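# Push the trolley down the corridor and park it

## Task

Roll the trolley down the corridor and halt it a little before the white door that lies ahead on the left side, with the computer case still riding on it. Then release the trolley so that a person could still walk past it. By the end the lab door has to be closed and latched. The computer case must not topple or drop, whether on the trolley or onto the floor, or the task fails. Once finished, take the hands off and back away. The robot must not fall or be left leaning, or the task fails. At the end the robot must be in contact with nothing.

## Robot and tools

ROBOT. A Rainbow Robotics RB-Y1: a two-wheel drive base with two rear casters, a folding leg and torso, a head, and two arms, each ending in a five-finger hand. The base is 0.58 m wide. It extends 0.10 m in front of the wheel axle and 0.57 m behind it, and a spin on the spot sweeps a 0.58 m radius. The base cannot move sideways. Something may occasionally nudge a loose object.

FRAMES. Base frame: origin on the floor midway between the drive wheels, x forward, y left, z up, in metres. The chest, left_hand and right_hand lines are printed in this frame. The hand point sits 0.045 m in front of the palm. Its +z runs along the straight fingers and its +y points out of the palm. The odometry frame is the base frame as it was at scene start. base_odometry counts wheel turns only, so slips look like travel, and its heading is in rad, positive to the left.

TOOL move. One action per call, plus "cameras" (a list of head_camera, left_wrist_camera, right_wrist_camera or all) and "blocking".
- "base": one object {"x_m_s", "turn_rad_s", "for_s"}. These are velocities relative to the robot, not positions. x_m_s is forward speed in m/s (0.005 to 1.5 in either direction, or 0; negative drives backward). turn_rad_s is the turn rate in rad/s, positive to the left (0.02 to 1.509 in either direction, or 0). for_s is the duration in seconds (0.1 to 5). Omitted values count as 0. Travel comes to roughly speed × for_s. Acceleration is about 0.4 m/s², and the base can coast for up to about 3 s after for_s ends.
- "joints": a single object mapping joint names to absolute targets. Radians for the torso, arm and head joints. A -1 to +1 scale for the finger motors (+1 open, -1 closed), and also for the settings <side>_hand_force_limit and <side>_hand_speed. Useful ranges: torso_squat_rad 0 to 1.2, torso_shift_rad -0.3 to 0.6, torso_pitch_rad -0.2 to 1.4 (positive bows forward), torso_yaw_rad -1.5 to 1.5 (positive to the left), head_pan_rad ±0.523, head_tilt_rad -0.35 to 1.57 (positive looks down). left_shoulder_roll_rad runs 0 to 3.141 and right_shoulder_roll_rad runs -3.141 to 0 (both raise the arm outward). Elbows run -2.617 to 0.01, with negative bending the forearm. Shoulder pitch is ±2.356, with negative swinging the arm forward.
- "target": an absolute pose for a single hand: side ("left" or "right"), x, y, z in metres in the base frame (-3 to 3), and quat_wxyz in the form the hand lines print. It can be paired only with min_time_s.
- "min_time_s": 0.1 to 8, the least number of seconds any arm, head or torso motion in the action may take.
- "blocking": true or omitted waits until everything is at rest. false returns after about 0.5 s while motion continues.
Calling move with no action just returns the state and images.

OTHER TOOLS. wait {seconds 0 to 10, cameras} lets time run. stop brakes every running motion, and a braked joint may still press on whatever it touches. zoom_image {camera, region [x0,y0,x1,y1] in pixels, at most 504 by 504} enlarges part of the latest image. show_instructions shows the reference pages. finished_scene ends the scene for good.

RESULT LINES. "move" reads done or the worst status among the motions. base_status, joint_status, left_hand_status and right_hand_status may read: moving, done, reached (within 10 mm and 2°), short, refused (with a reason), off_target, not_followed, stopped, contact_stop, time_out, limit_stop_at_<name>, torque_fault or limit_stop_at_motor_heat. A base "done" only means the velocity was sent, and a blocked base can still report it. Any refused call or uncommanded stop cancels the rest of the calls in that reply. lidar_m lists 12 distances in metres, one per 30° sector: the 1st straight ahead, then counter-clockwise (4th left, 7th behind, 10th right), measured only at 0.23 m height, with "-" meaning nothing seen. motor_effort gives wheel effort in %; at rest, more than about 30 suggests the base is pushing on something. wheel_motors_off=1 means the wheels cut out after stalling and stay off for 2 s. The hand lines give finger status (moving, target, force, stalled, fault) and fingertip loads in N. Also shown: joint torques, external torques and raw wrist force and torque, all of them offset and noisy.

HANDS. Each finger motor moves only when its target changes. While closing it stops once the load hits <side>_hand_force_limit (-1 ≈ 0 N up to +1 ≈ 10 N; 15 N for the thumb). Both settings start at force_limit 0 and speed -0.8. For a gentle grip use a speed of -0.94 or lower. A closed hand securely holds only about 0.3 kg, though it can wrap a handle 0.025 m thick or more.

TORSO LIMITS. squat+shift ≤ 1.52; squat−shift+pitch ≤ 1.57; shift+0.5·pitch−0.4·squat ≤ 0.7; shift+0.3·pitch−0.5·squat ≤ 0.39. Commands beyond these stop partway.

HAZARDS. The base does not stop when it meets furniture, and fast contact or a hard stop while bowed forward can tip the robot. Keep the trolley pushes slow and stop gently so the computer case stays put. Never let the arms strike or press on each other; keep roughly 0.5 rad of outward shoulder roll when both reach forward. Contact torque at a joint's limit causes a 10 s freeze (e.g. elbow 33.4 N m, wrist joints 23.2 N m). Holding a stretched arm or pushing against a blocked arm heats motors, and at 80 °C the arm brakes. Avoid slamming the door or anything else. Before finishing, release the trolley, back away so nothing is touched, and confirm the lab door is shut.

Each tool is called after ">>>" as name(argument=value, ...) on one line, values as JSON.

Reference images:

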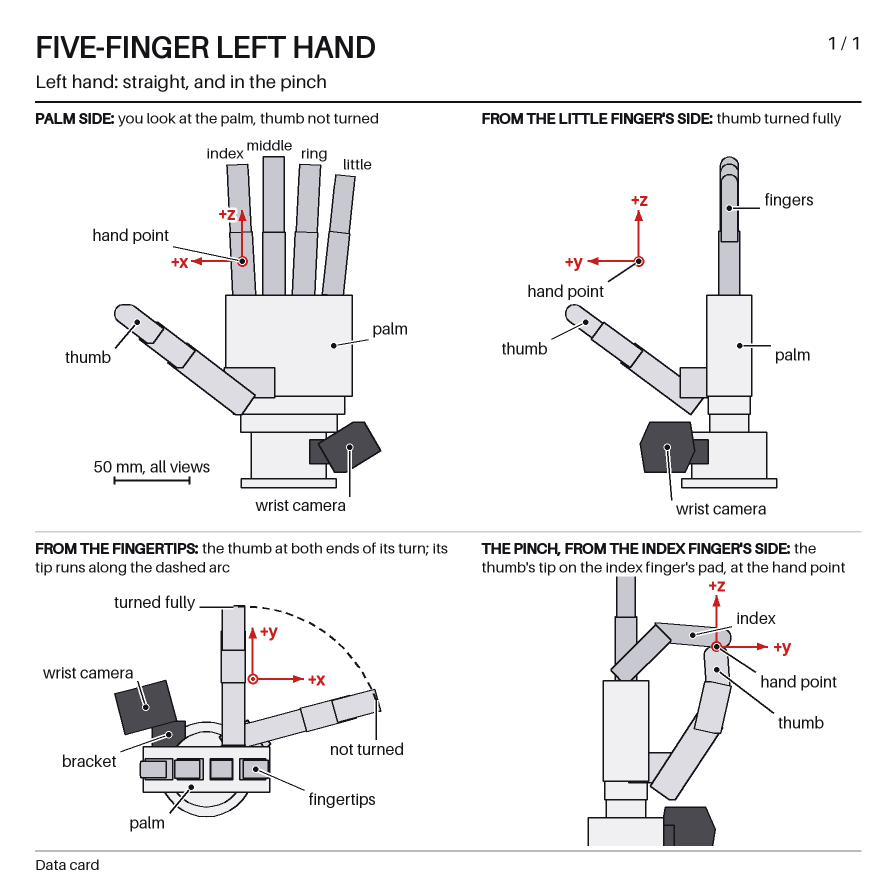

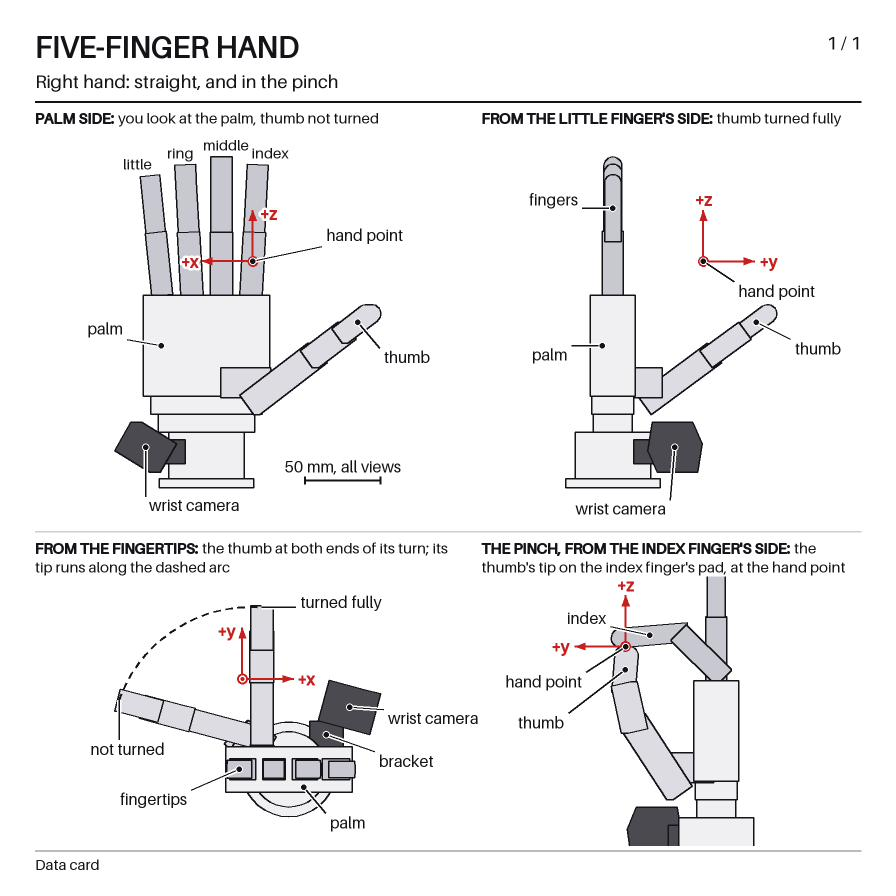

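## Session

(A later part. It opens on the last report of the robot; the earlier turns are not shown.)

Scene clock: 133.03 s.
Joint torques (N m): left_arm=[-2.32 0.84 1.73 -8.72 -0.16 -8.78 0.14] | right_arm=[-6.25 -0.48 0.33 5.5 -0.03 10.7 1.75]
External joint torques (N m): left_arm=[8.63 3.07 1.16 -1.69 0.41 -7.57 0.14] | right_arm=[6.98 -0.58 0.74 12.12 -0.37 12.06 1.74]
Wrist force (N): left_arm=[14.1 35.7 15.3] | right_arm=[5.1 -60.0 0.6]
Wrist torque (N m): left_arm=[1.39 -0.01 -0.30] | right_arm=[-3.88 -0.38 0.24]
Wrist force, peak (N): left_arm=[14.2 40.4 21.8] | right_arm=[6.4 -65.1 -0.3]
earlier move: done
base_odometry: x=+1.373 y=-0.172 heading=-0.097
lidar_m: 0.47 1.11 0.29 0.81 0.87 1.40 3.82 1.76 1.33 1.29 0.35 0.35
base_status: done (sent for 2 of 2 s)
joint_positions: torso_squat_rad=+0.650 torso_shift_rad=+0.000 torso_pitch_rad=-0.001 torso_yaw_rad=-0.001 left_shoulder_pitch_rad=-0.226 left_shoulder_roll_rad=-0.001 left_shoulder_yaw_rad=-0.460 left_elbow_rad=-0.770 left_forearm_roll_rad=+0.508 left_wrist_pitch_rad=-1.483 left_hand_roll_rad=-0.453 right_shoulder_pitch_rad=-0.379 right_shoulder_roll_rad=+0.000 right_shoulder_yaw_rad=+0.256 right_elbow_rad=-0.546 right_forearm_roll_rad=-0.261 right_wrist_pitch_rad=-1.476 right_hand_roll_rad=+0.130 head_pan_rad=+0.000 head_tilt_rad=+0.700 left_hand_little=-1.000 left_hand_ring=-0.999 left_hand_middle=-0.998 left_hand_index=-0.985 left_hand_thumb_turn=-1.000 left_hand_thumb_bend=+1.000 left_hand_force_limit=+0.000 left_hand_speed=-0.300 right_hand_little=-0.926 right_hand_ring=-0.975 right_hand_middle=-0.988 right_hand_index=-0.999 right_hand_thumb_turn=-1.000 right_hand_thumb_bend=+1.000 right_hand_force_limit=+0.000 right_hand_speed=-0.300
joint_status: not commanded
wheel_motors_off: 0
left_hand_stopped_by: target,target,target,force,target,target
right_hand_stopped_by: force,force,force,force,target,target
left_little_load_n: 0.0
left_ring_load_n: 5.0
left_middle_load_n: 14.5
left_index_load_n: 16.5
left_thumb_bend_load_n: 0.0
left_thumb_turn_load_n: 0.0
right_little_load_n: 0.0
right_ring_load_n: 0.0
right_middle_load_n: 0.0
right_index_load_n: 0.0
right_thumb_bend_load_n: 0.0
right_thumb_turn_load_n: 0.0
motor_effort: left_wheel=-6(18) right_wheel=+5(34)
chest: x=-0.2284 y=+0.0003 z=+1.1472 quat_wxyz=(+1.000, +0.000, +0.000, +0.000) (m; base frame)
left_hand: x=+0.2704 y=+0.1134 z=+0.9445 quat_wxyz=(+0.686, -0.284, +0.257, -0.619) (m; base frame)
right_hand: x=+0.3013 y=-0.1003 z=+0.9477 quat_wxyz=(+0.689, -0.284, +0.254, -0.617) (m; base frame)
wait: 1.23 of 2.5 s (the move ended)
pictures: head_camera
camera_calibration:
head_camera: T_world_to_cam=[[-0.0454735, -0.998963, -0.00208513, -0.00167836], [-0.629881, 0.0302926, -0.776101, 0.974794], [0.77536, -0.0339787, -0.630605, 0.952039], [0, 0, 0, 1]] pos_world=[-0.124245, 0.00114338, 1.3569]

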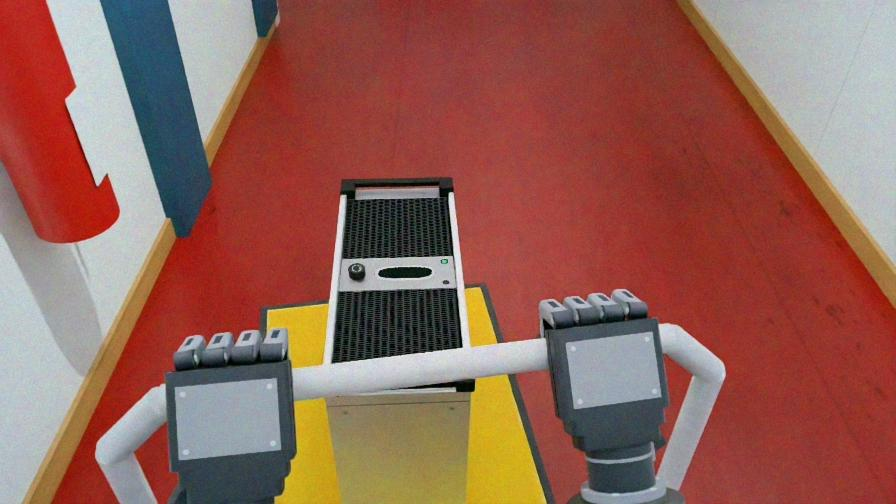

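>>> move(target={"side": "right", "x": 0.290, "y": -0.10, "z": 0.944, "quat_wxyz": [0.667, -0.277, 0.264, -0.640]}, min_time_s=0.8)

>>> move(target={"side": "left", "x": 0.284, "y": 0.115, "z": 0.944, "quat_wxyz": [0.6533, -0.2706, 0.2706, -0.6533]}, min_time_s=0.8, cameras=["head_camera"])

Scene clock: 139.93 s.
Joint torques (N m): left_arm=[-10.83 -0.92 1.18 -8.43 -0.52 -1.46 0.05] | right_arm=[-2.38 2.21 2.16 1.01 0.26 2.84 1.79]
External joint torques (N m): left_arm=[0.07 1.31 0.62 -1.41 0.06 -0.25 0.05] | right_arm=[10.08 1.39 2.68 7.65 -0.24 4.17 1.78]
Wrist force (N): left_arm=[-2.4 4.6 -6.5] | right_arm=[6.9 -17.2 19.0]
Wrist torque (N m): left_arm=[0.59 0.37 -0.29] | right_arm=[-2.42 -1.59 1.86]
Wrist force, peak (N): left_arm=[14.1 36.4 15.1] | right_arm=[6.1 -60.4 0.3]
move: done
base_odometry: x=+1.373 y=-0.172 heading=-0.097
lidar_m: 0.46 0.49 0.28 0.82 0.87 1.39 3.83 1.76 1.32 1.29 0.33 0.34
base_status: not commanded
joint_positions: torso_squat_rad=+0.650 torso_shift_rad=+0.000 torso_pitch_rad=-0.001 torso_yaw_rad=+0.000 left_shoulder_pitch_rad=-0.224 left_shoulder_roll_rad=+0.000 left_shoulder_yaw_rad=-0.460 left_elbow_rad=-0.770 left_forearm_roll_rad=+0.508 left_wrist_pitch_rad=-1.485 left_hand_roll_rad=-0.453 right_shoulder_pitch_rad=-0.327 right_shoulder_roll_rad=+0.000 right_shoulder_yaw_rad=+0.361 right_elbow_rad=-0.623 right_forearm_roll_rad=-0.376 right_wrist_pitch_rad=-1.477 right_hand_roll_rad=+0.249 head_pan_rad=+0.000 head_tilt_rad=+0.700 left_hand_little=-1.000 left_hand_ring=-1.000 left_hand_middle=-1.000 left_hand_index=-0.987 left_hand_thumb_turn=-1.000 left_hand_thumb_bend=+1.000 left_hand_force_limit=+0.000 left_hand_speed=-0.300 right_hand_little=-0.925 right_hand_ring=-0.973 right_hand_middle=-0.987 right_hand_index=-0.999 right_hand_thumb_turn=-1.000 right_hand_thumb_bend=+1.000 right_hand_force_limit=+0.000 right_hand_speed=-0.300
joint_status: all done
wheel_motors_off: 0
left_hand_stopped_by: target,target,target,force,target,target
right_hand_stopped_by: force,force,force,force,target,target
left_little_load_n: 0.0
left_ring_load_n: 0.0
left_middle_load_n: 0.0
left_index_load_n: 0.0
left_thumb_bend_load_n: 0.0
left_thumb_turn_load_n: 0.0
right_little_load_n: 3.5
right_ring_load_n: 19.0
right_middle_load_n: 8.0
right_index_load_n: 0.0
right_thumb_bend_load_n: 0.5
right_thumb_turn_load_n: 0.0
motor_effort: left_wheel=+0(7) right_wheel=+1(6)
chest: x=-0.2283 y=+0.0003 z=+1.1472 quat_wxyz=(+1.000, +0.000, +0.000, +0.000) (m; base frame)
left_hand: x=+0.2697 y=+0.1145 z=+0.9438 quat_wxyz=(+0.686, -0.284, +0.257, -0.618) (m; base frame)
right_hand: x=+0.2906 y=-0.0995 z=+0.9461 quat_wxyz=(+0.668, -0.275, +0.262, -0.639) (m; base frame)
right_hand_status: reached (checked arc, planned for 0.8 s): 2 mm and 0.3 deg off.
pictures: none

Scene clock: 141.07 s.
Joint torques (N m): left_arm=[-11.2 1.34 1.05 -3.74 0.9 1.19 0.68] | right_arm=[-1.77 -0.96 -1.09 -2.39 -0.84 -2.67 0.5]
External joint torques (N m): left_arm=[0.63 2.2 -0.03 3.11 1.31 2.47 0.69] | right_arm=[10.68 -1.8 -0.57 4.25 -1.34 -1.34 0.5]
Wrist force (N): left_arm=[-2.4 -8.2 -6.8] | right_arm=[-8.0 2.9 20.3]
Wrist torque (N m): left_arm=[-0.06 0.37 0.70] | right_arm=[-1.91 -0.09 -0.11]
Wrist force, peak (N): left_arm=[1.0 -43.2 -16.3] | right_arm=[-7.9 19.1 39.8]
move: done
base_odometry: x=+1.373 y=-0.172 heading=-0.097
lidar_m: 0.47 1.11 0.30 0.82 0.86 1.39 3.84 1.77 1.33 1.29 0.34 0.33
base_status: not commanded
joint_positions: torso_squat_rad=+0.650 torso_shift_rad=+0.000 torso_pitch_rad=-0.001 torso_yaw_rad=+0.000 left_shoulder_pitch_rad=-0.280 left_shoulder_roll_rad=+0.054 left_shoulder_yaw_rad=-0.472 left_elbow_rad=-0.720 left_forearm_roll_rad=+0.508 left_wrist_pitch_rad=-1.466 left_hand_roll_rad=-0.331 right_shoulder_pitch_rad=-0.326 right_shoulder_roll_rad=+0.001 right_shoulder_yaw_rad=+0.362 right_elbow_rad=-0.622 right_forearm_roll_rad=-0.376 right_wrist_pitch_rad=-1.476 right_hand_roll_rad=+0.249 head_pan_rad=+0.000 head_tilt_rad=+0.700 left_hand_little=-1.000 left_hand_ring=-1.000 left_hand_middle=-1.000 left_hand_index=-0.987 left_hand_thumb_turn=-1.000 left_hand_thumb_bend=+1.000 left_hand_force_limit=+0.000 left_hand_speed=-0.300 right_hand_little=-0.926 right_hand_ring=-0.975 right_hand_middle=-0.987 right_hand_index=-0.998 right_hand_thumb_turn=-1.000 right_hand_thumb_bend=+1.000 right_hand_force_limit=+0.000 right_hand_speed=-0.300
joint_status: all done
wheel_motors_off: 0
left_hand_stopped_by: target,target,target,force,target,target
right_hand_stopped_by: force,force,force,force,target,target
left_little_load_n: 0.0
left_ring_load_n: 0.0
left_middle_load_n: 0.0
left_index_load_n: 0.0
left_thumb_bend_load_n: 0.5
left_thumb_turn_load_n: 0.0
right_little_load_n: 0.0
right_ring_load_n: 0.0
right_middle_load_n: 4.0
right_index_load_n: 12.0
right_thumb_bend_load_n: 0.0
right_thumb_turn_load_n: 0.0
motor_effort: left_wheel=+6(7) right_wheel=-6(9)
chest: x=-0.2283 y=+0.0004 z=+1.1472 quat_wxyz=(+1.000, +0.000, +0.000, +0.000) (m; base frame)
left_hand: x=+0.2839 y=+0.1151 z=+0.9448 quat_wxyz=(+0.653, -0.271, +0.270, -0.653) (m; base frame)
left_hand_status: reached (checked arc, planned for 0.8 s): 1 mm and 0.0 deg off.
right_hand: x=+0.2907 y=-0.0985 z=+0.9454 quat_wxyz=(+0.668, -0.277, +0.263, -0.639) (m; base frame)
pictures: head_camera
camera_calibration:
head_camera: T_world_to_cam=[[-0.0444883, -0.999008, -0.00198334, -0.00138656], [-0.630044, 0.029598, -0.775995, 0.974686], [0.775284, -0.0332731, -0.630736, 0.952138], [0, 0, 0, 1]] pos_world=[-0.124143, 0.00144662, 1.3569]

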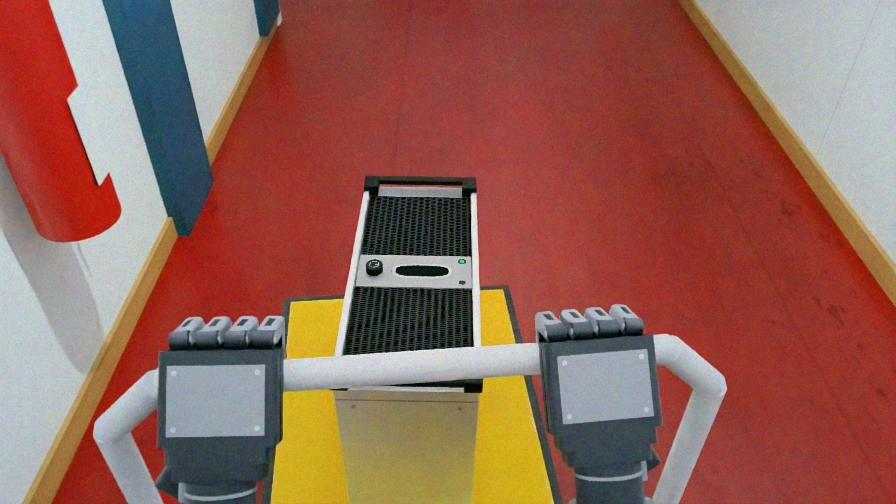

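>>> move(target={"side": "right", "x": 0.279, "y": -0.10, "z": 0.944, "quat_wxyz": [0.6533, -0.2706, 0.2706, -0.6533]}, min_time_s=0.8)

>>> move(target={"side": "left", "x": 0.290, "y": 0.115, "z": 0.944, "quat_wxyz": [0.6533, -0.2706, 0.2706, -0.6533]}, min_time_s=0.8)

>>> move(base={"x_m_s": 0.2, "for_s": 2.5}, joints={"head_tilt_rad": 0.55}, cameras=["head_camera"])

Scene clock: 145.30 s.
Joint torques (N m): left_arm=[-11.87 -0.04 1.22 -4.56 0.61 0.4 0.5] | right_arm=[-1.81 -1.65 -1.25 -3.25 -1.33 -2.78 0.6]
External joint torques (N m): left_arm=[-0.05 0.81 0.14 2.28 1.03 1.68 0.5] | right_arm=[9.94 -3 -0.71 3.45 -1.92 -1.48 0.6]
Wrist force (N): left_arm=[-2.9 -2.4 -5.2] | right_arm=[-9.9 0.8 19.3]
Wrist torque (N m): left_arm=[0.17 0.53 0.28] | right_arm=[-2.02 -0.05 -0.24]
Wrist force, peak (N): left_arm=[-6.9 -29.8 -11.1] | right_arm=[-9.5 10.6 37.5]
move: done
base_odometry: x=+1.373 y=-0.172 heading=-0.097
lidar_m: 0.45 1.12 0.32 0.82 0.87 1.41 3.83 1.77 1.33 1.29 0.31 0.33
base_status: not commanded
joint_positions: torso_squat_rad=+0.650 torso_shift_rad=+0.000 torso_pitch_rad=-0.001 torso_yaw_rad=+0.000 left_shoulder_pitch_rad=-0.280 left_shoulder_roll_rad=+0.055 left_shoulder_yaw_rad=-0.472 left_elbow_rad=-0.719 left_forearm_roll_rad=+0.508 left_wrist_pitch_rad=-1.466 left_hand_roll_rad=-0.331 right_shoulder_pitch_rad=-0.279 right_shoulder_roll_rad=+0.001 right_shoulder_yaw_rad=+0.410 right_elbow_rad=-0.688 right_forearm_roll_rad=-0.422 right_wrist_pitch_rad=-1.479 right_hand_roll_rad=+0.317 head_pan_rad=+0.000 head_tilt_rad=+0.700 left_hand_little=-1.000 left_hand_ring=-1.000 left_hand_middle=-1.000 left_hand_index=-0.987 left_hand_thumb_turn=-1.000 left_hand_thumb_bend=+1.000 left_hand_force_limit=+0.000 left_hand_speed=-0.300 right_hand_little=-0.926 right_hand_ring=-0.975 right_hand_middle=-0.987 right_hand_index=-0.997 right_hand_thumb_turn=-1.000 right_hand_thumb_bend=+1.000 right_hand_force_limit=+0.000 right_hand_speed=-0.300
joint_status: all done
wheel_motors_off: 0
left_hand_stopped_by: target,target,target,force,target,target
right_hand_stopped_by: force,force,force,force,target,target
left_little_load_n: 0.0
left_ring_load_n: 0.0
left_middle_load_n: 0.0
left_index_load_n: 0.0
left_thumb_bend_load_n: 0.0
left_thumb_turn_load_n: 0.0
right_little_load_n: 0.0
right_ring_load_n: 0.0
right_middle_load_n: 4.0
right_index_load_n: 13.0
right_thumb_bend_load_n: 0.0
right_thumb_turn_load_n: 0.0
motor_effort: left_wheel=+6(6) right_wheel=-10(11)
chest: x=-0.2282 y=+0.0005 z=+1.1472 quat_wxyz=(+1.000, +0.000, +0.000, +0.000) (m; base frame)
left_hand: x=+0.2839 y=+0.1153 z=+0.9446 quat_wxyz=(+0.653, -0.271, +0.271, -0.653) (m; base frame)
right_hand: x=+0.2797 y=-0.0987 z=+0.9452 quat_wxyz=(+0.657, -0.269, +0.268, -0.651) (m; base frame)
right_hand_status: reached (checked arc, planned for 0.8 s): 2 mm and 0.6 deg off.
pictures: none

Scene clock: 146.43 s.
Joint torques (N m): left_arm=[-12.35 -1.67 2.29 -2.15 0.75 2.76 0.9] | right_arm=[-2.35 -1.33 -1.56 -3.43 -0.81 -3.82 -0.71]
External joint torques (N m): left_arm=[-0.14 -0.92 1.24 4.6 1.15 4.04 0.91] | right_arm=[9.4 -2.68 -1.02 3.28 -1.4 -2.53 -0.71]
Wrist force (N): left_arm=[-5.2 -12.5 -4.0] | right_arm=[-9.4 8.1 24.6]
Wrist torque (N m): left_arm=[-0.37 0.70 0.82] | right_arm=[-1.83 0.23 -1.30]
Wrist force, peak (N): left_arm=[-5.9 -25.0 -5.1] | right_arm=[-12.2 13.4 25.6]
move: done
base_odometry: x=+1.373 y=-0.172 heading=-0.097
lidar_m: 0.46 1.11 0.32 0.82 0.86 1.41 3.83 1.76 1.33 1.29 0.31 0.33
base_status: not commanded
joint_positions: torso_squat_rad=+0.650 torso_shift_rad=+0.000 torso_pitch_rad=-0.001 torso_yaw_rad=+0.000 left_shoulder_pitch_rad=-0.311 left_shoulder_roll_rad=+0.047 left_shoulder_yaw_rad=-0.466 left_elbow_rad=-0.674 left_forearm_roll_rad=+0.513 left_wrist_pitch_rad=-1.478 left_hand_roll_rad=-0.320 right_shoulder_pitch_rad=-0.279 right_shoulder_roll_rad=+0.001 right_shoulder_yaw_rad=+0.410 right_elbow_rad=-0.688 right_forearm_roll_rad=-0.422 right_wrist_pitch_rad=-1.478 right_hand_roll_rad=+0.317 head_pan_rad=+0.000 head_tilt_rad=+0.700 left_hand_little=-1.000 left_hand_ring=-1.000 left_hand_middle=-1.000 left_hand_index=-0.987 left_hand_thumb_turn=-1.000 left_hand_thumb_bend=+1.000 left_hand_force_limit=+0.000 left_hand_speed=-0.300 right_hand_little=-0.926 right_hand_ring=-0.975 right_hand_middle=-0.987 right_hand_index=-0.997 right_hand_thumb_turn=-1.000 right_hand_thumb_bend=+1.000 right_hand_force_limit=+0.000 right_hand_speed=-0.300
joint_status: all done
wheel_motors_off: 0
left_hand_stopped_by: target,target,target,force,target,target
right_hand_stopped_by: force,force,force,force,target,target
left_little_load_n: 0.0
left_ring_load_n: 0.0
left_middle_load_n: 0.0
left_index_load_n: 0.0
left_thumb_bend_load_n: 0.0
left_thumb_turn_load_n: 0.0
right_little_load_n: 0.0
right_ring_load_n: 0.0
right_middle_load_n: 7.5
right_index_load_n: 22.0
right_thumb_bend_load_n: 0.0
right_thumb_turn_load_n: 0.0
motor_effort: left_wheel=+5(7) right_wheel=-7(11)
chest: x=-0.2282 y=+0.0005 z=+1.1472 quat_wxyz=(+1.000, +0.000, +0.000, +0.000) (m; base frame)
left_hand: x=+0.2897 y=+0.1150 z=+0.9451 quat_wxyz=(+0.653, -0.270, +0.271, -0.653) (m; base frame)
left_hand_status: reached (checked arc, planned for 0.8 s): 1 mm and 0.0 deg off.
right_hand: x=+0.2798 y=-0.0988 z=+0.9451 quat_wxyz=(+0.657, -0.269, +0.268, -0.651) (m; base frame)
pictures: none

Scene clock: 149.77 s.
Joint torques (N m): left_arm=[-7.18 2.57 2.73 -6.85 0.7 -5.78 -0.32] | right_arm=[-8.95 5.04 4.69 -2.02 0.43 5.43 -5.37]
External joint torques (N m): left_arm=[5.05 3.33 1.69 -0.1 1.1 -4.49 -0.31] | right_arm=[2.77 3.73 5.23 4.68 -0.15 6.73 -5.38]
Wrist force (N): left_arm=[8.0 22.7 4.7] | right_arm=[9.8 -34.0 3.2]
Wrist torque (N m): left_arm=[1.12 0.44 -0.77] | right_arm=[-3.16 0.11 -5.90]
Wrist force, peak (N): left_arm=[6.3 27.8 8.8] | right_arm=[6.9 -49.1 -10.5]
move: done
base_odometry: x=+1.871 y=-0.221 heading=-0.098
lidar_m: 0.47 0.32 0.32 0.79 0.85 1.20 3.80 1.80 1.34 1.31 0.31 1.96
base_status: done (sent for 2.5 of 2.5 s)
joint_positions: torso_squat_rad=+0.650 torso_shift_rad=+0.000 torso_pitch_rad=+0.000 torso_yaw_rad=-0.001 left_shoulder_pitch_rad=-0.312 left_shoulder_roll_rad=+0.046 left_shoulder_yaw_rad=-0.466 left_elbow_rad=-0.673 left_forearm_roll_rad=+0.513 left_wrist_pitch_rad=-1.476 left_hand_roll_rad=-0.319 right_shoulder_pitch_rad=-0.277 right_shoulder_roll_rad=-0.001 right_shoulder_yaw_rad=+0.409 right_elbow_rad=-0.688 right_forearm_roll_rad=-0.423 right_wrist_pitch_rad=-1.481 right_hand_roll_rad=+0.318 head_pan_rad=+0.000 head_tilt_rad=+0.550 left_hand_little=-0.999 left_hand_ring=-0.999 left_hand_middle=-0.999 left_hand_index=-0.987 left_hand_thumb_turn=-1.000 left_hand_thumb_bend=+1.000 left_hand_force_limit=+0.000 left_hand_speed=-0.300 right_hand_little=-0.926 right_hand_ring=-0.975 right_hand_middle=-0.987 right_hand_index=-0.986 right_hand_thumb_turn=-1.000 right_hand_thumb_bend=+1.000 right_hand_force_limit=+0.000 right_hand_speed=-0.300
joint_status: all done
wheel_motors_off: 0
left_hand_stopped_by: target,target,target,force,target,target
right_hand_stopped_by: force,force,force,force,target,target
left_little_load_n: 5.5
left_ring_load_n: 8.5
left_middle_load_n: 6.0
left_index_load_n: 0.0
left_thumb_bend_load_n: 0.0
left_thumb_turn_load_n: 0.0
right_little_load_n: 0.0
right_ring_load_n: 0.0
right_middle_load_n: 12.0
right_index_load_n: 27.5
right_thumb_bend_load_n: 0.0
right_thumb_turn_load_n: 0.0
motor_effort: left_wheel=-5(24) right_wheel=+5(24)
chest: x=-0.2281 y=+0.0005 z=+1.1472 quat_wxyz=(+1.000, -0.001, +0.000, +0.000) (m; base frame)
left_hand: x=+0.2904 y=+0.1137 z=+0.9447 quat_wxyz=(+0.652, -0.271, +0.272, -0.654) (m; base frame)
right_hand: x=+0.2794 y=-0.1013 z=+0.9448 quat_wxyz=(+0.655, -0.269, +0.268, -0.653) (m; base frame)
pictures: head_camera
camera_calibration:
head_camera: T_world_to_cam=[[-0.0444491, -0.998976, -0.00849054, 0.0073557], [-0.507265, 0.0298908, -0.861271, 1.11499], [0.860643, -0.0339758, -0.508074, 0.804223], [0, 0, 0, 1]] pos_world=[-0.126225, 0.0013443, 1.36898]

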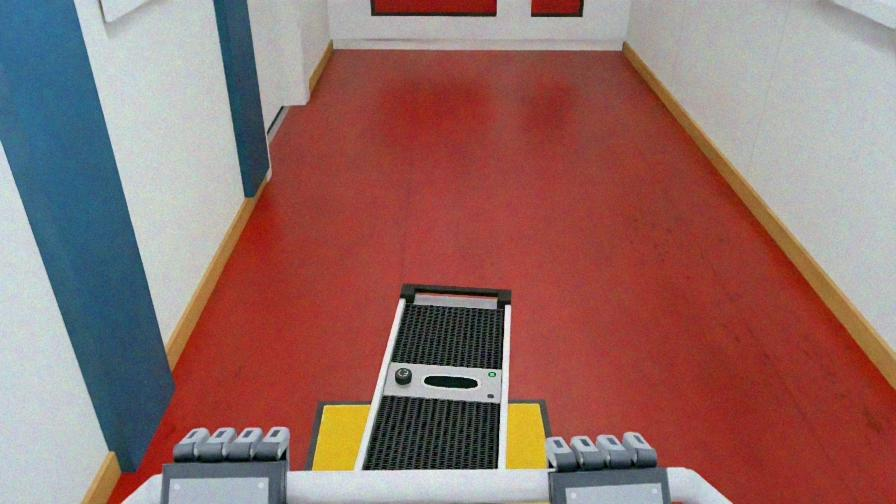

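>>> move(base={"x_m_s": 0.2, "turn_rad_s": -0.025, "for_s": 3.0}, cameras=["head_camera"])

Scene clock: 157.27 s.
Joint torques (N m): left_arm=[-9.58 -0.6 1.28 -0.53 1.27 4.67 1.29] | right_arm=[-2.05 -2.3 -1.42 -3.9 -1.32 -4.25 -0.62]
External joint torques (N m): left_arm=[2.64 0.16 0.24 6.22 1.67 5.96 1.29] | right_arm=[9.7 -3.66 -0.88 2.8 -1.9 -2.96 -0.62]
Wrist force (N): left_arm=[-3.4 -23.8 -6.5] | right_arm=[-12.6 7.4 19.9]
Wrist torque (N m): left_arm=[-0.88 0.43 1.56] | right_arm=[-1.91 0.08 -1.19]
Wrist force, peak (N): left_arm=[-7.8 -45.1 -15.3] | right_arm=[12.7 -40.9 -8.8]
move: done
base_odometry: x=+2.465 y=-0.305 heading=-0.172
lidar_m: 0.47 1.17 0.31 0.80 0.82 1.10 2.78 1.92 1.38 1.31 0.31 0.34
base_status: done (sent for 3 of 3 s)
joint_positions: torso_squat_rad=+0.650 torso_shift_rad=+0.000 torso_pitch_rad=+0.000 torso_yaw_rad=+0.001 left_shoulder_pitch_rad=-0.312 left_shoulder_roll_rad=+0.047 left_shoulder_yaw_rad=-0.466 left_elbow_rad=-0.674 left_forearm_roll_rad=+0.513 left_wrist_pitch_rad=-1.478 left_hand_roll_rad=-0.320 right_shoulder_pitch_rad=-0.279 right_shoulder_roll_rad=+0.001 right_shoulder_yaw_rad=+0.410 right_elbow_rad=-0.687 right_forearm_roll_rad=-0.422 right_wrist_pitch_rad=-1.478 right_hand_roll_rad=+0.317 head_pan_rad=+0.000 head_tilt_rad=+0.550 left_hand_little=-1.000 left_hand_ring=-1.000 left_hand_middle=-1.000 left_hand_index=-0.987 left_hand_thumb_turn=-1.000 left_hand_thumb_bend=+1.000 left_hand_force_limit=+0.000 left_hand_speed=-0.300 right_hand_little=-0.926 right_hand_ring=-0.975 right_hand_middle=-0.987 right_hand_index=-0.988 right_hand_thumb_turn=-1.000 right_hand_thumb_bend=+1.000 right_hand_force_limit=+0.000 right_hand_speed=-0.300
joint_status: not commanded
wheel_motors_off: 0
left_hand_stopped_by: target,target,target,force,target,target
right_hand_stopped_by: force,force,force,force,target,target
left_little_load_n: 0.0
left_ring_load_n: 0.0
left_middle_load_n: 0.5
left_index_load_n: 0.0
left_thumb_bend_load_n: 0.0
left_thumb_turn_load_n: 0.0
right_little_load_n: 0.0
right_ring_load_n: 0.0
right_middle_load_n: 8.0
right_index_load_n: 15.5
right_thumb_bend_load_n: 0.0
right_thumb_turn_load_n: 0.0
motor_effort: left_wheel=+0(20) right_wheel=-3(27)
chest: x=-0.2282 y=+0.0005 z=+1.1472 quat_wxyz=(+1.000, -0.001, +0.000, +0.000) (m; base frame)
left_hand: x=+0.2898 y=+0.1150 z=+0.9457 quat_wxyz=(+0.653, -0.270, +0.270, -0.654) (m; base frame)
right_hand: x=+0.2798 y=-0.0985 z=+0.9450 quat_wxyz=(+0.657, -0.269, +0.268, -0.651) (m; base frame)
pictures: head_camera
camera_calibration:
head_camera: T_world_to_cam=[[-0.0433681, -0.999023, -0.00844775, 0.00763349], [-0.507203, 0.0293013, -0.861329, 1.11511], [0.860735, -0.0330695, -0.507978, 0.804244], [0, 0, 0, 1]] pos_world=[-0.126323, 0.00154777, 1.36908]

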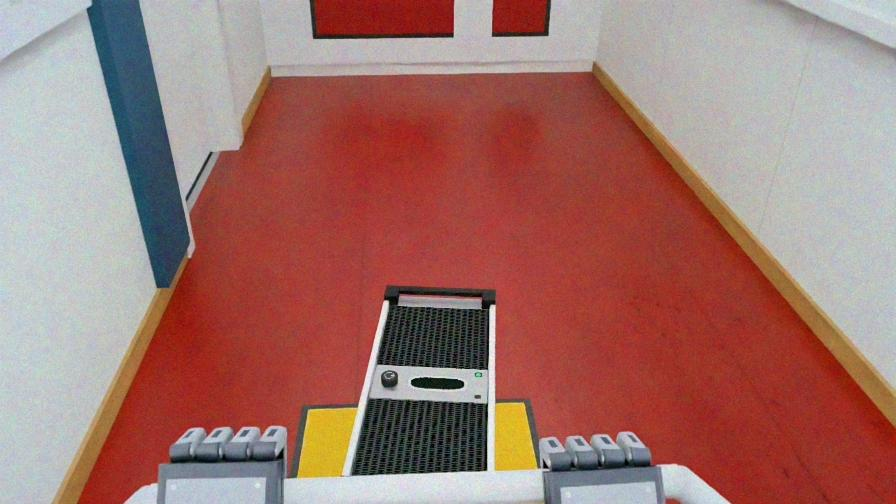

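>>> move(base={"x_m_s": 0.25, "for_s": 2.4}, cameras=["head_camera"])

Scene clock: 163.43 s.
Joint torques (N m): left_arm=[-8.95 0.28 1.1 -6.35 0.13 -3.73 -0.14] | right_arm=[-8.39 2.96 1.91 -2.52 -0.16 3.65 -4.94]
External joint torques (N m): left_arm=[3.27 1.04 0.06 0.4 0.53 -2.44 -0.14] | right_arm=[3.33 1.64 2.45 4.17 -0.74 4.94 -4.95]
Wrist force (N): left_arm=[2.0 14.9 1.0] | right_arm=[2.8 -25.8 4.7]
Wrist torque (N m): left_arm=[0.90 0.55 -0.55] | right_arm=[-2.74 0.79 -5.74]
Wrist force, peak (N): left_arm=[-2.1 -31.3 -13.8] | right_arm=[3.4 -33.0 -0.8]
move: done
base_odometry: x=+3.056 y=-0.408 heading=-0.173
lidar_m: 0.47 0.32 0.33 0.77 0.85 1.14 3.29 1.91 1.36 1.29 0.31 1.80
base_status: done (sent for 2.4 of 2.4 s)
joint_positions: torso_squat_rad=+0.650 torso_shift_rad=+0.000 torso_pitch_rad=+0.000 torso_yaw_rad=+0.000 left_shoulder_pitch_rad=-0.312 left_shoulder_roll_rad=+0.047 left_shoulder_yaw_rad=-0.466 left_elbow_rad=-0.673 left_forearm_roll_rad=+0.513 left_wrist_pitch_rad=-1.476 left_hand_roll_rad=-0.319 right_shoulder_pitch_rad=-0.278 right_shoulder_roll_rad=+0.000 right_shoulder_yaw_rad=+0.409 right_elbow_rad=-0.688 right_forearm_roll_rad=-0.422 right_wrist_pitch_rad=-1.480 right_hand_roll_rad=+0.318 head_pan_rad=+0.000 head_tilt_rad=+0.550 left_hand_little=-1.000 left_hand_ring=-0.999 left_hand_middle=-0.999 left_hand_index=-0.987 left_hand_thumb_turn=-1.000 left_hand_thumb_bend=+1.000 left_hand_force_limit=+0.000 left_hand_speed=-0.300 right_hand_little=-0.926 right_hand_ring=-0.975 right_hand_middle=-0.987 right_hand_index=-0.986 right_hand_thumb_turn=-1.000 right_hand_thumb_bend=+1.000 right_hand_force_limit=+0.000 right_hand_speed=-0.300
joint_status: not commanded
wheel_motors_off: 0
left_hand_stopped_by: target,target,target,force,target,target
right_hand_stopped_by: force,force,force,force,target,target
left_little_load_n: 2.5
left_ring_load_n: 6.0
left_middle_load_n: 3.0
left_index_load_n: 0.0
left_thumb_bend_load_n: 0.0
left_thumb_turn_load_n: 0.0
right_little_load_n: 0.0
right_ring_load_n: 0.0
right_middle_load_n: 14.0
right_index_load_n: 30.0
right_thumb_bend_load_n: 0.0
right_thumb_turn_load_n: 0.0
motor_effort: left_wheel=-9(22) right_wheel=+8(30)
chest: x=-0.2281 y=+0.0006 z=+1.1472 quat_wxyz=(+1.000, -0.001, +0.000, +0.000) (m; base frame)
left_hand: x=+0.2903 y=+0.1144 z=+0.9446 quat_wxyz=(+0.653, -0.271, +0.272, -0.653) (m; base frame)
right_hand: x=+0.2794 y=-0.1005 z=+0.9447 quat_wxyz=(+0.656, -0.269, +0.268, -0.653) (m; base frame)
pictures: head_camera
camera_calibration:
head_camera: T_world_to_cam=[[-0.0443122, -0.998982, -0.00845667, 0.00752689], [-0.507273, 0.0297922, -0.86127, 1.11498], [0.860645, -0.0338749, -0.508077, 0.804234], [0, 0, 0, 1]] pos_world=[-0.126225, 0.00154476, 1.36898]

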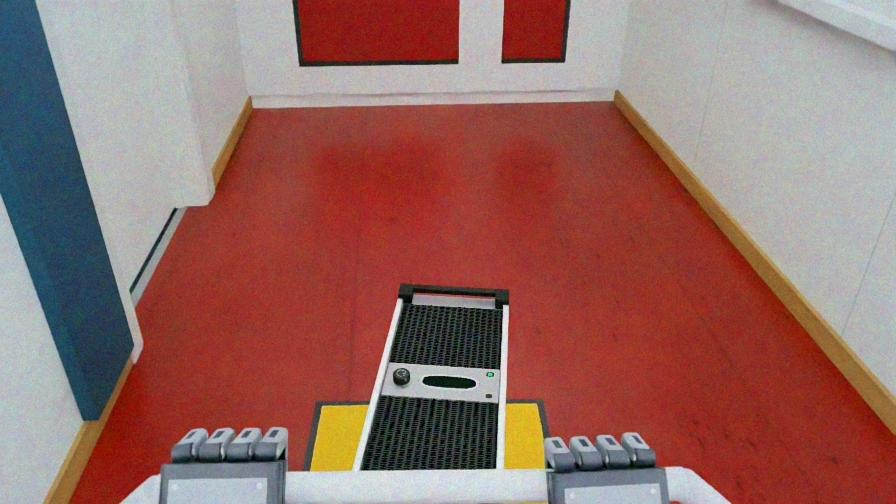

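>>> zoom_image(camera="head_camera", region=[600, 200, 896, 504])

>>> zoom_image(camera="head_camera", region=[60, 180, 360, 504])

Scaled by 1.658 from the camera's 896x504 image, which has a finer 1280x720 frame.

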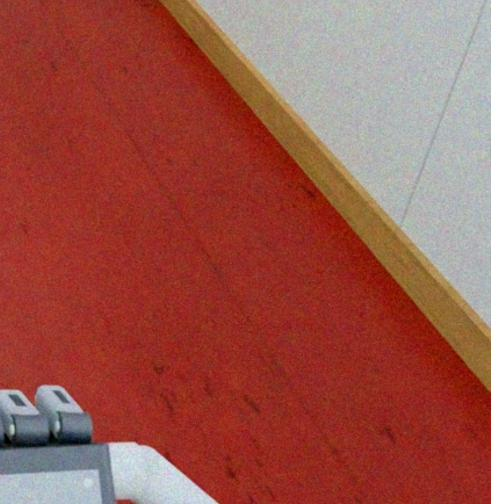

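Scaled by 1.556 from the camera's 896x504 image, which has a finer 1280x720 frame.

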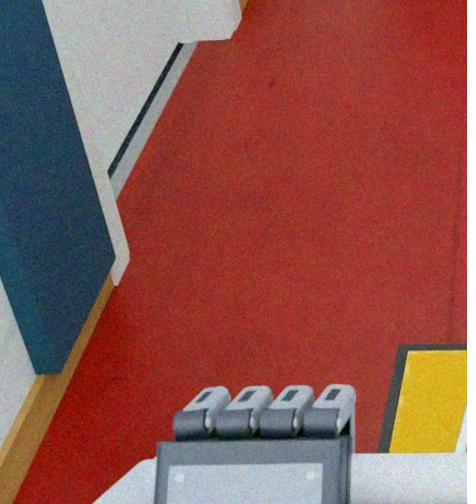

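>>> move(base={"x_m_s": 0.15, "for_s": 1.3}, cameras=["head_camera"])

Scene clock: 170.97 s.
Joint torques (N m): left_arm=[-8.58 0.28 1.17 -6.33 0 -3.12 -0.1] | right_arm=[-8.75 3.94 3.39 -2.6 -0.13 3.6 -4.93]
External joint torques (N m): left_arm=[3.64 1.04 0.12 0.42 0.41 -1.83 -0.1] | right_arm=[2.97 2.63 3.93 4.09 -0.72 4.9 -4.94]
Wrist force (N): left_arm=[1.3 12.3 1.0] | right_arm=[6.1 -27.7 6.2]
Wrist torque (N m): left_arm=[0.75 0.56 -0.46] | right_arm=[-3.13 0.08 -5.59]
Wrist force, peak (N): left_arm=[-0.3 16.9 10.2] | right_arm=[6.5 -37.0 -9.6]
move: done
base_odometry: x=+3.249 y=-0.442 heading=-0.174
lidar_m: 0.46 0.32 0.33 0.78 0.79 1.14 3.30 1.90 1.34 1.29 0.31 1.78
base_status: done (sent for 1.3 of 1.3 s)
joint_positions: torso_squat_rad=+0.650 torso_shift_rad=+0.000 torso_pitch_rad=+0.000 torso_yaw_rad=+0.000 left_shoulder_pitch_rad=-0.312 left_shoulder_roll_rad=+0.047 left_shoulder_yaw_rad=-0.466 left_elbow_rad=-0.673 left_forearm_roll_rad=+0.513 left_wrist_pitch_rad=-1.476 left_hand_roll_rad=-0.319 right_shoulder_pitch_rad=-0.278 right_shoulder_roll_rad=-0.001 right_shoulder_yaw_rad=+0.409 right_elbow_rad=-0.688 right_forearm_roll_rad=-0.422 right_wrist_pitch_rad=-1.480 right_hand_roll_rad=+0.318 head_pan_rad=+0.000 head_tilt_rad=+0.550 left_hand_little=-1.000 left_hand_ring=-0.999 left_hand_middle=-0.999 left_hand_index=-0.987 left_hand_thumb_turn=-1.000 left_hand_thumb_bend=+1.000 left_hand_force_limit=+0.000 left_hand_speed=-0.300 right_hand_little=-0.926 right_hand_ring=-0.975 right_hand_middle=-0.987 right_hand_index=-0.986 right_hand_thumb_turn=-1.000 right_hand_thumb_bend=+1.000 right_hand_force_limit=+0.000 right_hand_speed=-0.300
joint_status: not commanded
wheel_motors_off: 0
left_hand_stopped_by: target,target,target,force,target,target
right_hand_stopped_by: force,force,force,force,target,target
left_little_load_n: 2.0
left_ring_load_n: 5.5
left_middle_load_n: 3.0
left_index_load_n: 0.0
left_thumb_bend_load_n: 0.0
left_thumb_turn_load_n: 0.0
right_little_load_n: 0.0
right_ring_load_n: 0.0
right_middle_load_n: 12.5
right_index_load_n: 28.0
right_thumb_bend_load_n: 0.0
right_thumb_turn_load_n: 0.0
motor_effort: left_wheel=-9(20) right_wheel=+11(37)
chest: x=-0.2281 y=+0.0005 z=+1.1472 quat_wxyz=(+1.000, -0.001, +0.000, +0.000) (m; base frame)
left_hand: x=+0.2902 y=+0.1144 z=+0.9447 quat_wxyz=(+0.653, -0.271, +0.271, -0.653) (m; base frame)
right_hand: x=+0.2794 y=-0.1008 z=+0.9447 quat_wxyz=(+0.655, -0.269, +0.268, -0.653) (m; base frame)
pictures: head_camera
camera_calibration:
head_camera: T_world_to_cam=[[-0.0443122, -0.998982, -0.00845667, 0.00742256], [-0.507273, 0.0297922, -0.86127, 1.11494], [0.860645, -0.0338749, -0.508077, 0.804316], [0, 0, 0, 1]] pos_world=[-0.126325, 0.00144476, 1.36898]

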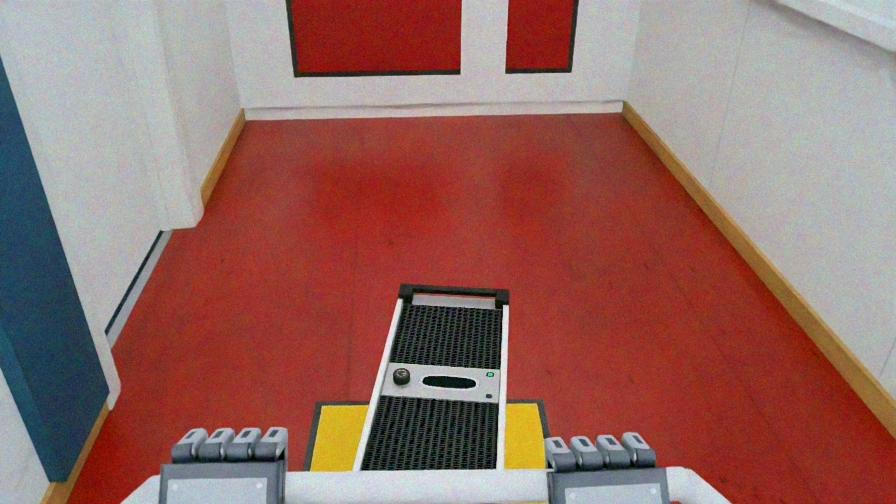

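>>> move(target={"side": "right", "x": 0.275, "y": -0.10, "z": 0.944, "quat_wxyz": [0.6533, -0.2706, 0.2706, -0.6533]}, min_time_s=0.6)

>>> move(joints={"left_hand_speed": -0.4, "right_hand_speed": -0.4, "left_hand_little": 1, "left_hand_ring": 1, "left_hand_middle": 1, "left_hand_index": 1, "right_hand_little": 1, "right_hand_ring": 1, "right_hand_middle": 1, "right_hand_index": 1}, cameras=["all"])

Scene clock: 175.13 s.
Joint torques (N m): left_arm=[-12.08 0.57 1.17 -6.36 -0.04 -1.46 -0.14] | right_arm=[-7.02 4.16 6.77 -4.55 0.76 1.25 -3.77]
External joint torques (N m): left_arm=[0.12 1.34 0.13 0.39 0.36 -0.17 -0.14] | right_arm=[4.36 2.69 7.3 2.26 0.15 2.54 -3.77]
Wrist force (N): left_arm=[-2.5 4.4 -6.3] | right_arm=[7.4 -14.4 11.8]
Wrist torque (N m): left_arm=[0.55 0.41 -0.21] | right_arm=[-2.77 -0.41 -4.13]
Wrist force, peak (N): left_arm=[1.3 13.0 1.2] | right_arm=[5.9 -23.7 19.3]
move: done
base_odometry: x=+3.249 y=-0.442 heading=-0.174
lidar_m: 0.46 0.32 0.31 0.77 0.80 1.15 3.29 1.90 1.34 1.29 0.31 1.79
base_status: not commanded
joint_positions: torso_squat_rad=+0.650 torso_shift_rad=+0.000 torso_pitch_rad=+0.000 torso_yaw_rad=+0.000 left_shoulder_pitch_rad=-0.311 left_shoulder_roll_rad=+0.047 left_shoulder_yaw_rad=-0.466 left_elbow_rad=-0.673 left_forearm_roll_rad=+0.513 left_wrist_pitch_rad=-1.477 left_hand_roll_rad=-0.319 right_shoulder_pitch_rad=-0.250 right_shoulder_roll_rad=-0.003 right_shoulder_yaw_rad=+0.413 right_elbow_rad=-0.731 right_forearm_roll_rad=-0.419 right_wrist_pitch_rad=-1.464 right_hand_roll_rad=+0.333 head_pan_rad=+0.000 head_tilt_rad=+0.550 left_hand_little=-1.000 left_hand_ring=-1.000 left_hand_middle=-1.000 left_hand_index=-0.987 left_hand_thumb_turn=-1.000 left_hand_thumb_bend=+1.000 left_hand_force_limit=+0.000 left_hand_speed=-0.300 right_hand_little=-0.926 right_hand_ring=-0.975 right_hand_middle=-0.987 right_hand_index=-0.986 right_hand_thumb_turn=-1.000 right_hand_thumb_bend=+1.000 right_hand_force_limit=+0.000 right_hand_speed=-0.300
joint_status: all done
wheel_motors_off: 0
left_hand_stopped_by: target,target,target,force,target,target
right_hand_stopped_by: force,force,force,force,target,target
left_little_load_n: 0.0
left_ring_load_n: 0.0
left_middle_load_n: 0.0
left_index_load_n: 0.0
left_thumb_bend_load_n: 0.0
left_thumb_turn_load_n: 0.0
right_little_load_n: 0.0
right_ring_load_n: 0.0
right_middle_load_n: 12.0
right_index_load_n: 25.5
right_thumb_bend_load_n: 0.0
right_thumb_turn_load_n: 0.0
motor_effort: left_wheel=-8(10) right_wheel=+7(11)
chest: x=-0.2281 y=+0.0005 z=+1.1472 quat_wxyz=(+1.000, -0.001, +0.000, +0.000) (m; base frame)
left_hand: x=+0.2900 y=+0.1146 z=+0.9444 quat_wxyz=(+0.653, -0.271, +0.271, -0.653) (m; base frame)
right_hand: x=+0.2755 y=-0.1008 z=+0.9449 quat_wxyz=(+0.653, -0.269, +0.269, -0.655) (m; base frame)
right_hand_status: reached (checked arc, planned for 0.6 s): 1 mm and 0.3 deg off.
pictures: none

Scene clock: 176.83 s.
Joint torques (N m): left_arm=[-12.17 0.55 1.4 -6.43 0.01 -1.36 -0.13] | right_arm=[-8.74 3.83 1.62 -5.21 0.47 -0.2 -0.75]
External joint torques (N m): left_arm=[0.04 1.32 0.36 0.32 0.41 -0.06 -0.13] | right_arm=[2.64 2.34 2.15 1.6 -0.14 1.1 -0.75]
Wrist force (N): left_arm=[-2.4 4.5 -6.3] | right_arm=[1.6 -8.0 3.4]
Wrist torque (N m): left_arm=[0.57 0.38 -0.20] | right_arm=[-2.03 -0.28 -0.41]
Wrist force, peak (N): left_arm=[-2.8 4.7 -6.5] | right_arm=[8.8 -17.7 10.2]
move: done
base_odometry: x=+3.249 y=-0.442 heading=-0.174
lidar_m: 0.46 0.32 0.32 0.78 0.80 1.14 3.30 1.90 1.35 1.29 0.31 1.78
base_status: not commanded
joint_positions: torso_squat_rad=+0.650 torso_shift_rad=+0.000 torso_pitch_rad=+0.000 torso_yaw_rad=+0.000 left_shoulder_pitch_rad=-0.311 left_shoulder_roll_rad=+0.047 left_shoulder_yaw_rad=-0.466 left_elbow_rad=-0.673 left_forearm_roll_rad=+0.513 left_wrist_pitch_rad=-1.477 left_hand_roll_rad=-0.319 right_shoulder_pitch_rad=-0.249 right_shoulder_roll_rad=-0.003 right_shoulder_yaw_rad=+0.415 right_elbow_rad=-0.731 right_forearm_roll_rad=-0.419 right_wrist_pitch_rad=-1.464 right_hand_roll_rad=+0.332 head_pan_rad=+0.000 head_tilt_rad=+0.550 left_hand_little=+1.000 left_hand_ring=+1.000 left_hand_middle=+1.000 left_hand_index=+1.000 left_hand_thumb_turn=-1.000 left_hand_thumb_bend=+1.000 left_hand_force_limit=+0.000 left_hand_speed=-0.400 right_hand_little=+1.000 right_hand_ring=+1.000 right_hand_middle=+1.000 right_hand_index=+1.000 right_hand_thumb_turn=-1.000 right_hand_thumb_bend=+1.000 right_hand_force_limit=+0.000 right_hand_speed=-0.400
joint_status: all done
wheel_motors_off: 0
left_hand_stopped_by: target,target,target,target,target,target
right_hand_stopped_by: target,target,target,target,target,target
left_little_load_n: 0.0
left_ring_load_n: 0.0
left_middle_load_n: 0.0
left_index_load_n: 0.0
left_thumb_bend_load_n: 0.0
left_thumb_turn_load_n: 0.0
right_little_load_n: 0.0
right_ring_load_n: 0.0
right_middle_load_n: 0.0
right_index_load_n: 0.0
right_thumb_bend_load_n: 0.0
right_thumb_turn_load_n: 0.0
motor_effort: left_wheel=-5(9) right_wheel=+7(9)
chest: x=-0.2281 y=+0.0005 z=+1.1472 quat_wxyz=(+1.000, -0.001, +0.000, +0.000) (m; base frame)
left_hand: x=+0.2899 y=+0.1147 z=+0.9443 quat_wxyz=(+0.653, -0.271, +0.271, -0.653) (m; base frame)
right_hand: x=+0.2752 y=-0.1002 z=+0.9444 quat_wxyz=(+0.654, -0.269, +0.270, -0.654) (m; base frame)
pictures: head_camera, left_wrist_camera, right_wrist_camera
camera_calibration:
head_camera: T_world_to_cam=[[-0.04395, -0.998998, -0.00843575, 0.00754518], [-0.507292, 0.0295906, -0.861266, 1.11498], [0.860653, -0.0335733, -0.508085, 0.804244], [0, 0, 0, 1]] pos_world=[-0.126224, 0.00154593, 1.36898]
left_wrist_camera: T_world_to_cam=[[-0.676572, -0.29013, 0.676813, -0.404905], [-0.20982, -0.805057, -0.554851, 0.674432], [0.705852, -0.517405, 0.483803, -0.48625], [0, 0, 0, 1]] pos_world=[0.210783, 0.173893, 0.883503]
right_wrist_camera: T_world_to_cam=[[0.709738, -0.242164, -0.661536, 0.407165], [-0.17765, 0.847185, -0.500717, 0.608346], [0.681699, 0.4729, 0.558259, -0.553055], [0, 0, 0, 1]] pos_world=[0.196109, -0.155242, 0.882711]

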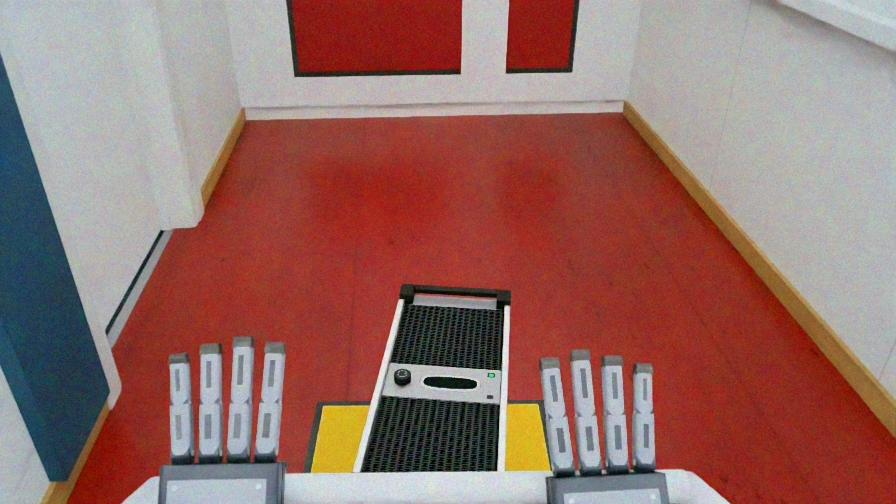

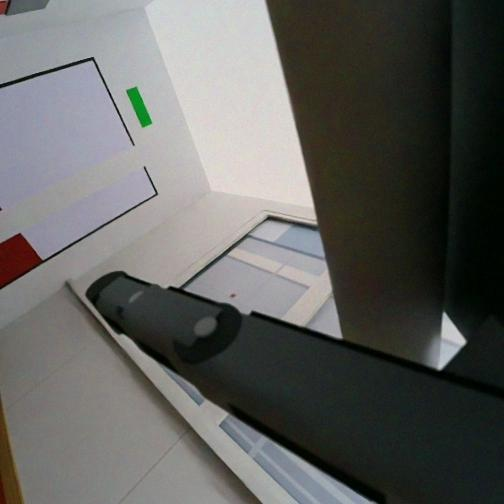

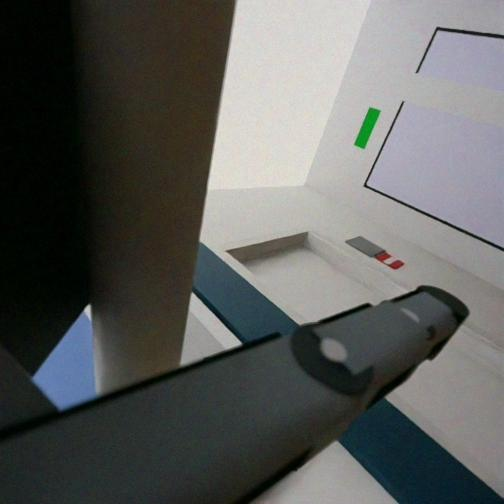

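Fingers are open. Back off slowly, straight.

>>> move(base={"x_m_s": -0.1, "for_s": 1.2}, cameras=["all"])

Scene clock: 181.53 s.
Joint torques (N m): left_arm=[-13.05 0.49 1.44 -6.65 0.09 -1.38 -0.14] | right_arm=[-11.29 3.45 1.12 -6.52 0.22 -0.95 -0.49]
External joint torques (N m): left_arm=[-0.85 1.25 0.4 0.1 0.49 -0.08 -0.13] | right_arm=[0.06 1.96 1.66 0.28 -0.38 0.35 -0.49]
Wrist force (N): left_arm=[-2.6 4.8 -6.5] | right_arm=[1.9 -3.3 2.4]
Wrist torque (N m): left_arm=[0.61 0.40 -0.23] | right_arm=[-1.68 -0.33 -0.11]
Wrist force, peak (N): left_arm=[-2.6 4.8 -6.5] | right_arm=[1.6 -8.4 3.7]
move: done
base_odometry: x=+3.130 y=-0.421 heading=-0.173
lidar_m: 0.58 0.41 0.84 0.77 0.80 1.14 3.30 1.90 1.35 1.29 1.33 0.40
base_status: done (sent for 1.2 of 1.2 s)
joint_positions: torso_squat_rad=+0.650 torso_shift_rad=+0.000 torso_pitch_rad=+0.000 torso_yaw_rad=+0.000 left_shoulder_pitch_rad=-0.311 left_shoulder_roll_rad=+0.047 left_shoulder_yaw_rad=-0.466 left_elbow_rad=-0.673 left_forearm_roll_rad=+0.513 left_wrist_pitch_rad=-1.477 left_hand_roll_rad=-0.319 right_shoulder_pitch_rad=-0.249 right_shoulder_roll_rad=-0.003 right_shoulder_yaw_rad=+0.415 right_elbow_rad=-0.731 right_forearm_roll_rad=-0.419 right_wrist_pitch_rad=-1.463 right_hand_roll_rad=+0.332 head_pan_rad=+0.000 head_tilt_rad=+0.550 left_hand_little=+1.000 left_hand_ring=+1.000 left_hand_middle=+1.000 left_hand_index=+1.000 left_hand_thumb_turn=-1.000 left_hand_thumb_bend=+1.000 left_hand_force_limit=+0.000 left_hand_speed=-0.400 right_hand_little=+1.000 right_hand_ring=+1.000 right_hand_middle=+1.000 right_hand_index=+1.000 right_hand_thumb_turn=-1.000 right_hand_thumb_bend=+1.000 right_hand_force_limit=+0.000 right_hand_speed=-0.400
joint_status: not commanded
wheel_motors_off: 0
left_hand_stopped_by: target,target,target,target,target,target
right_hand_stopped_by: target,target,target,target,target,target
left_little_load_n: 0.0
left_ring_load_n: 0.0
left_middle_load_n: 0.0
left_index_load_n: 0.0
left_thumb_bend_load_n: 0.0
left_thumb_turn_load_n: 0.0
right_little_load_n: 0.0
right_ring_load_n: 0.0
right_middle_load_n: 0.0
right_index_load_n: 0.0
right_thumb_bend_load_n: 0.0
right_thumb_turn_load_n: 0.0
motor_effort: left_wheel=+7(19) right_wheel=-7(21)
chest: x=-0.2280 y=+0.0005 z=+1.1472 quat_wxyz=(+1.000, -0.001, +0.000, +0.000) (m; base frame)
left_hand: x=+0.2899 y=+0.1147 z=+0.9441 quat_wxyz=(+0.653, -0.271, +0.272, -0.653) (m; base frame)
right_hand: x=+0.2752 y=-0.1002 z=+0.9439 quat_wxyz=(+0.653, -0.270, +0.270, -0.654) (m; base frame)
pictures: head_camera, left_wrist_camera, right_wrist_camera
camera_calibration:
head_camera: T_world_to_cam=[[-0.0439536, -0.998998, -0.00843025, 0.0075416], [-0.507484, 0.0295951, -0.861153, 1.11485], [0.860539, -0.0335725, -0.508276, 0.804406], [0, 0, 0, 1]] pos_world=[-0.126124, 0.00154592, 1.36898]
left_wrist_camera: T_world_to_cam=[[-0.676236, -0.290251, 0.677096, -0.405108], [-0.209924, -0.805083, -0.554773, 0.674339], [0.706142, -0.517296, 0.483495, -0.485839], [0, 0, 0, 1]] pos_world=[0.210683, 0.173993, 0.883302]
right_wrist_camera: T_world_to_cam=[[0.708962, -0.242303, -0.662316, 0.407768], [-0.178127, 0.847155, -0.500598, 0.608197], [0.682381, 0.472881, 0.55744, -0.552129], [0, 0, 0, 1]] pos_world=[0.196006, -0.155342, 0.882312]

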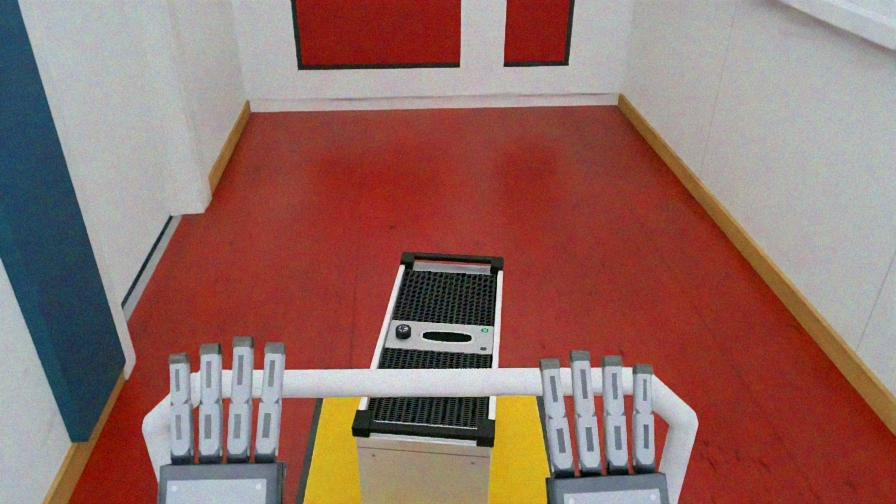

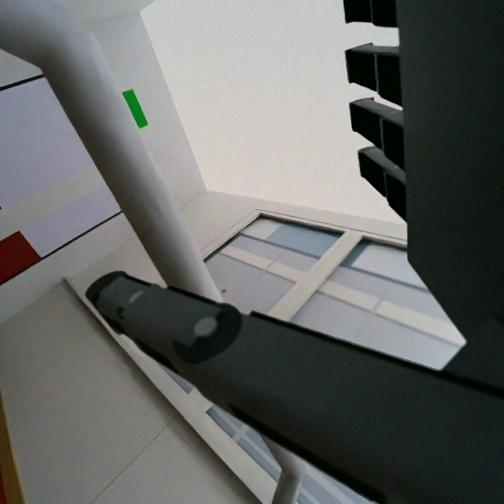

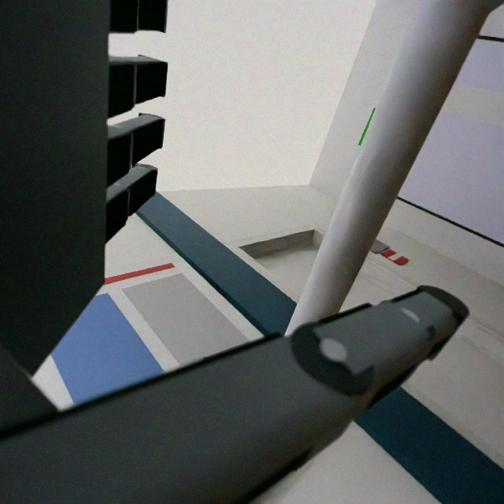

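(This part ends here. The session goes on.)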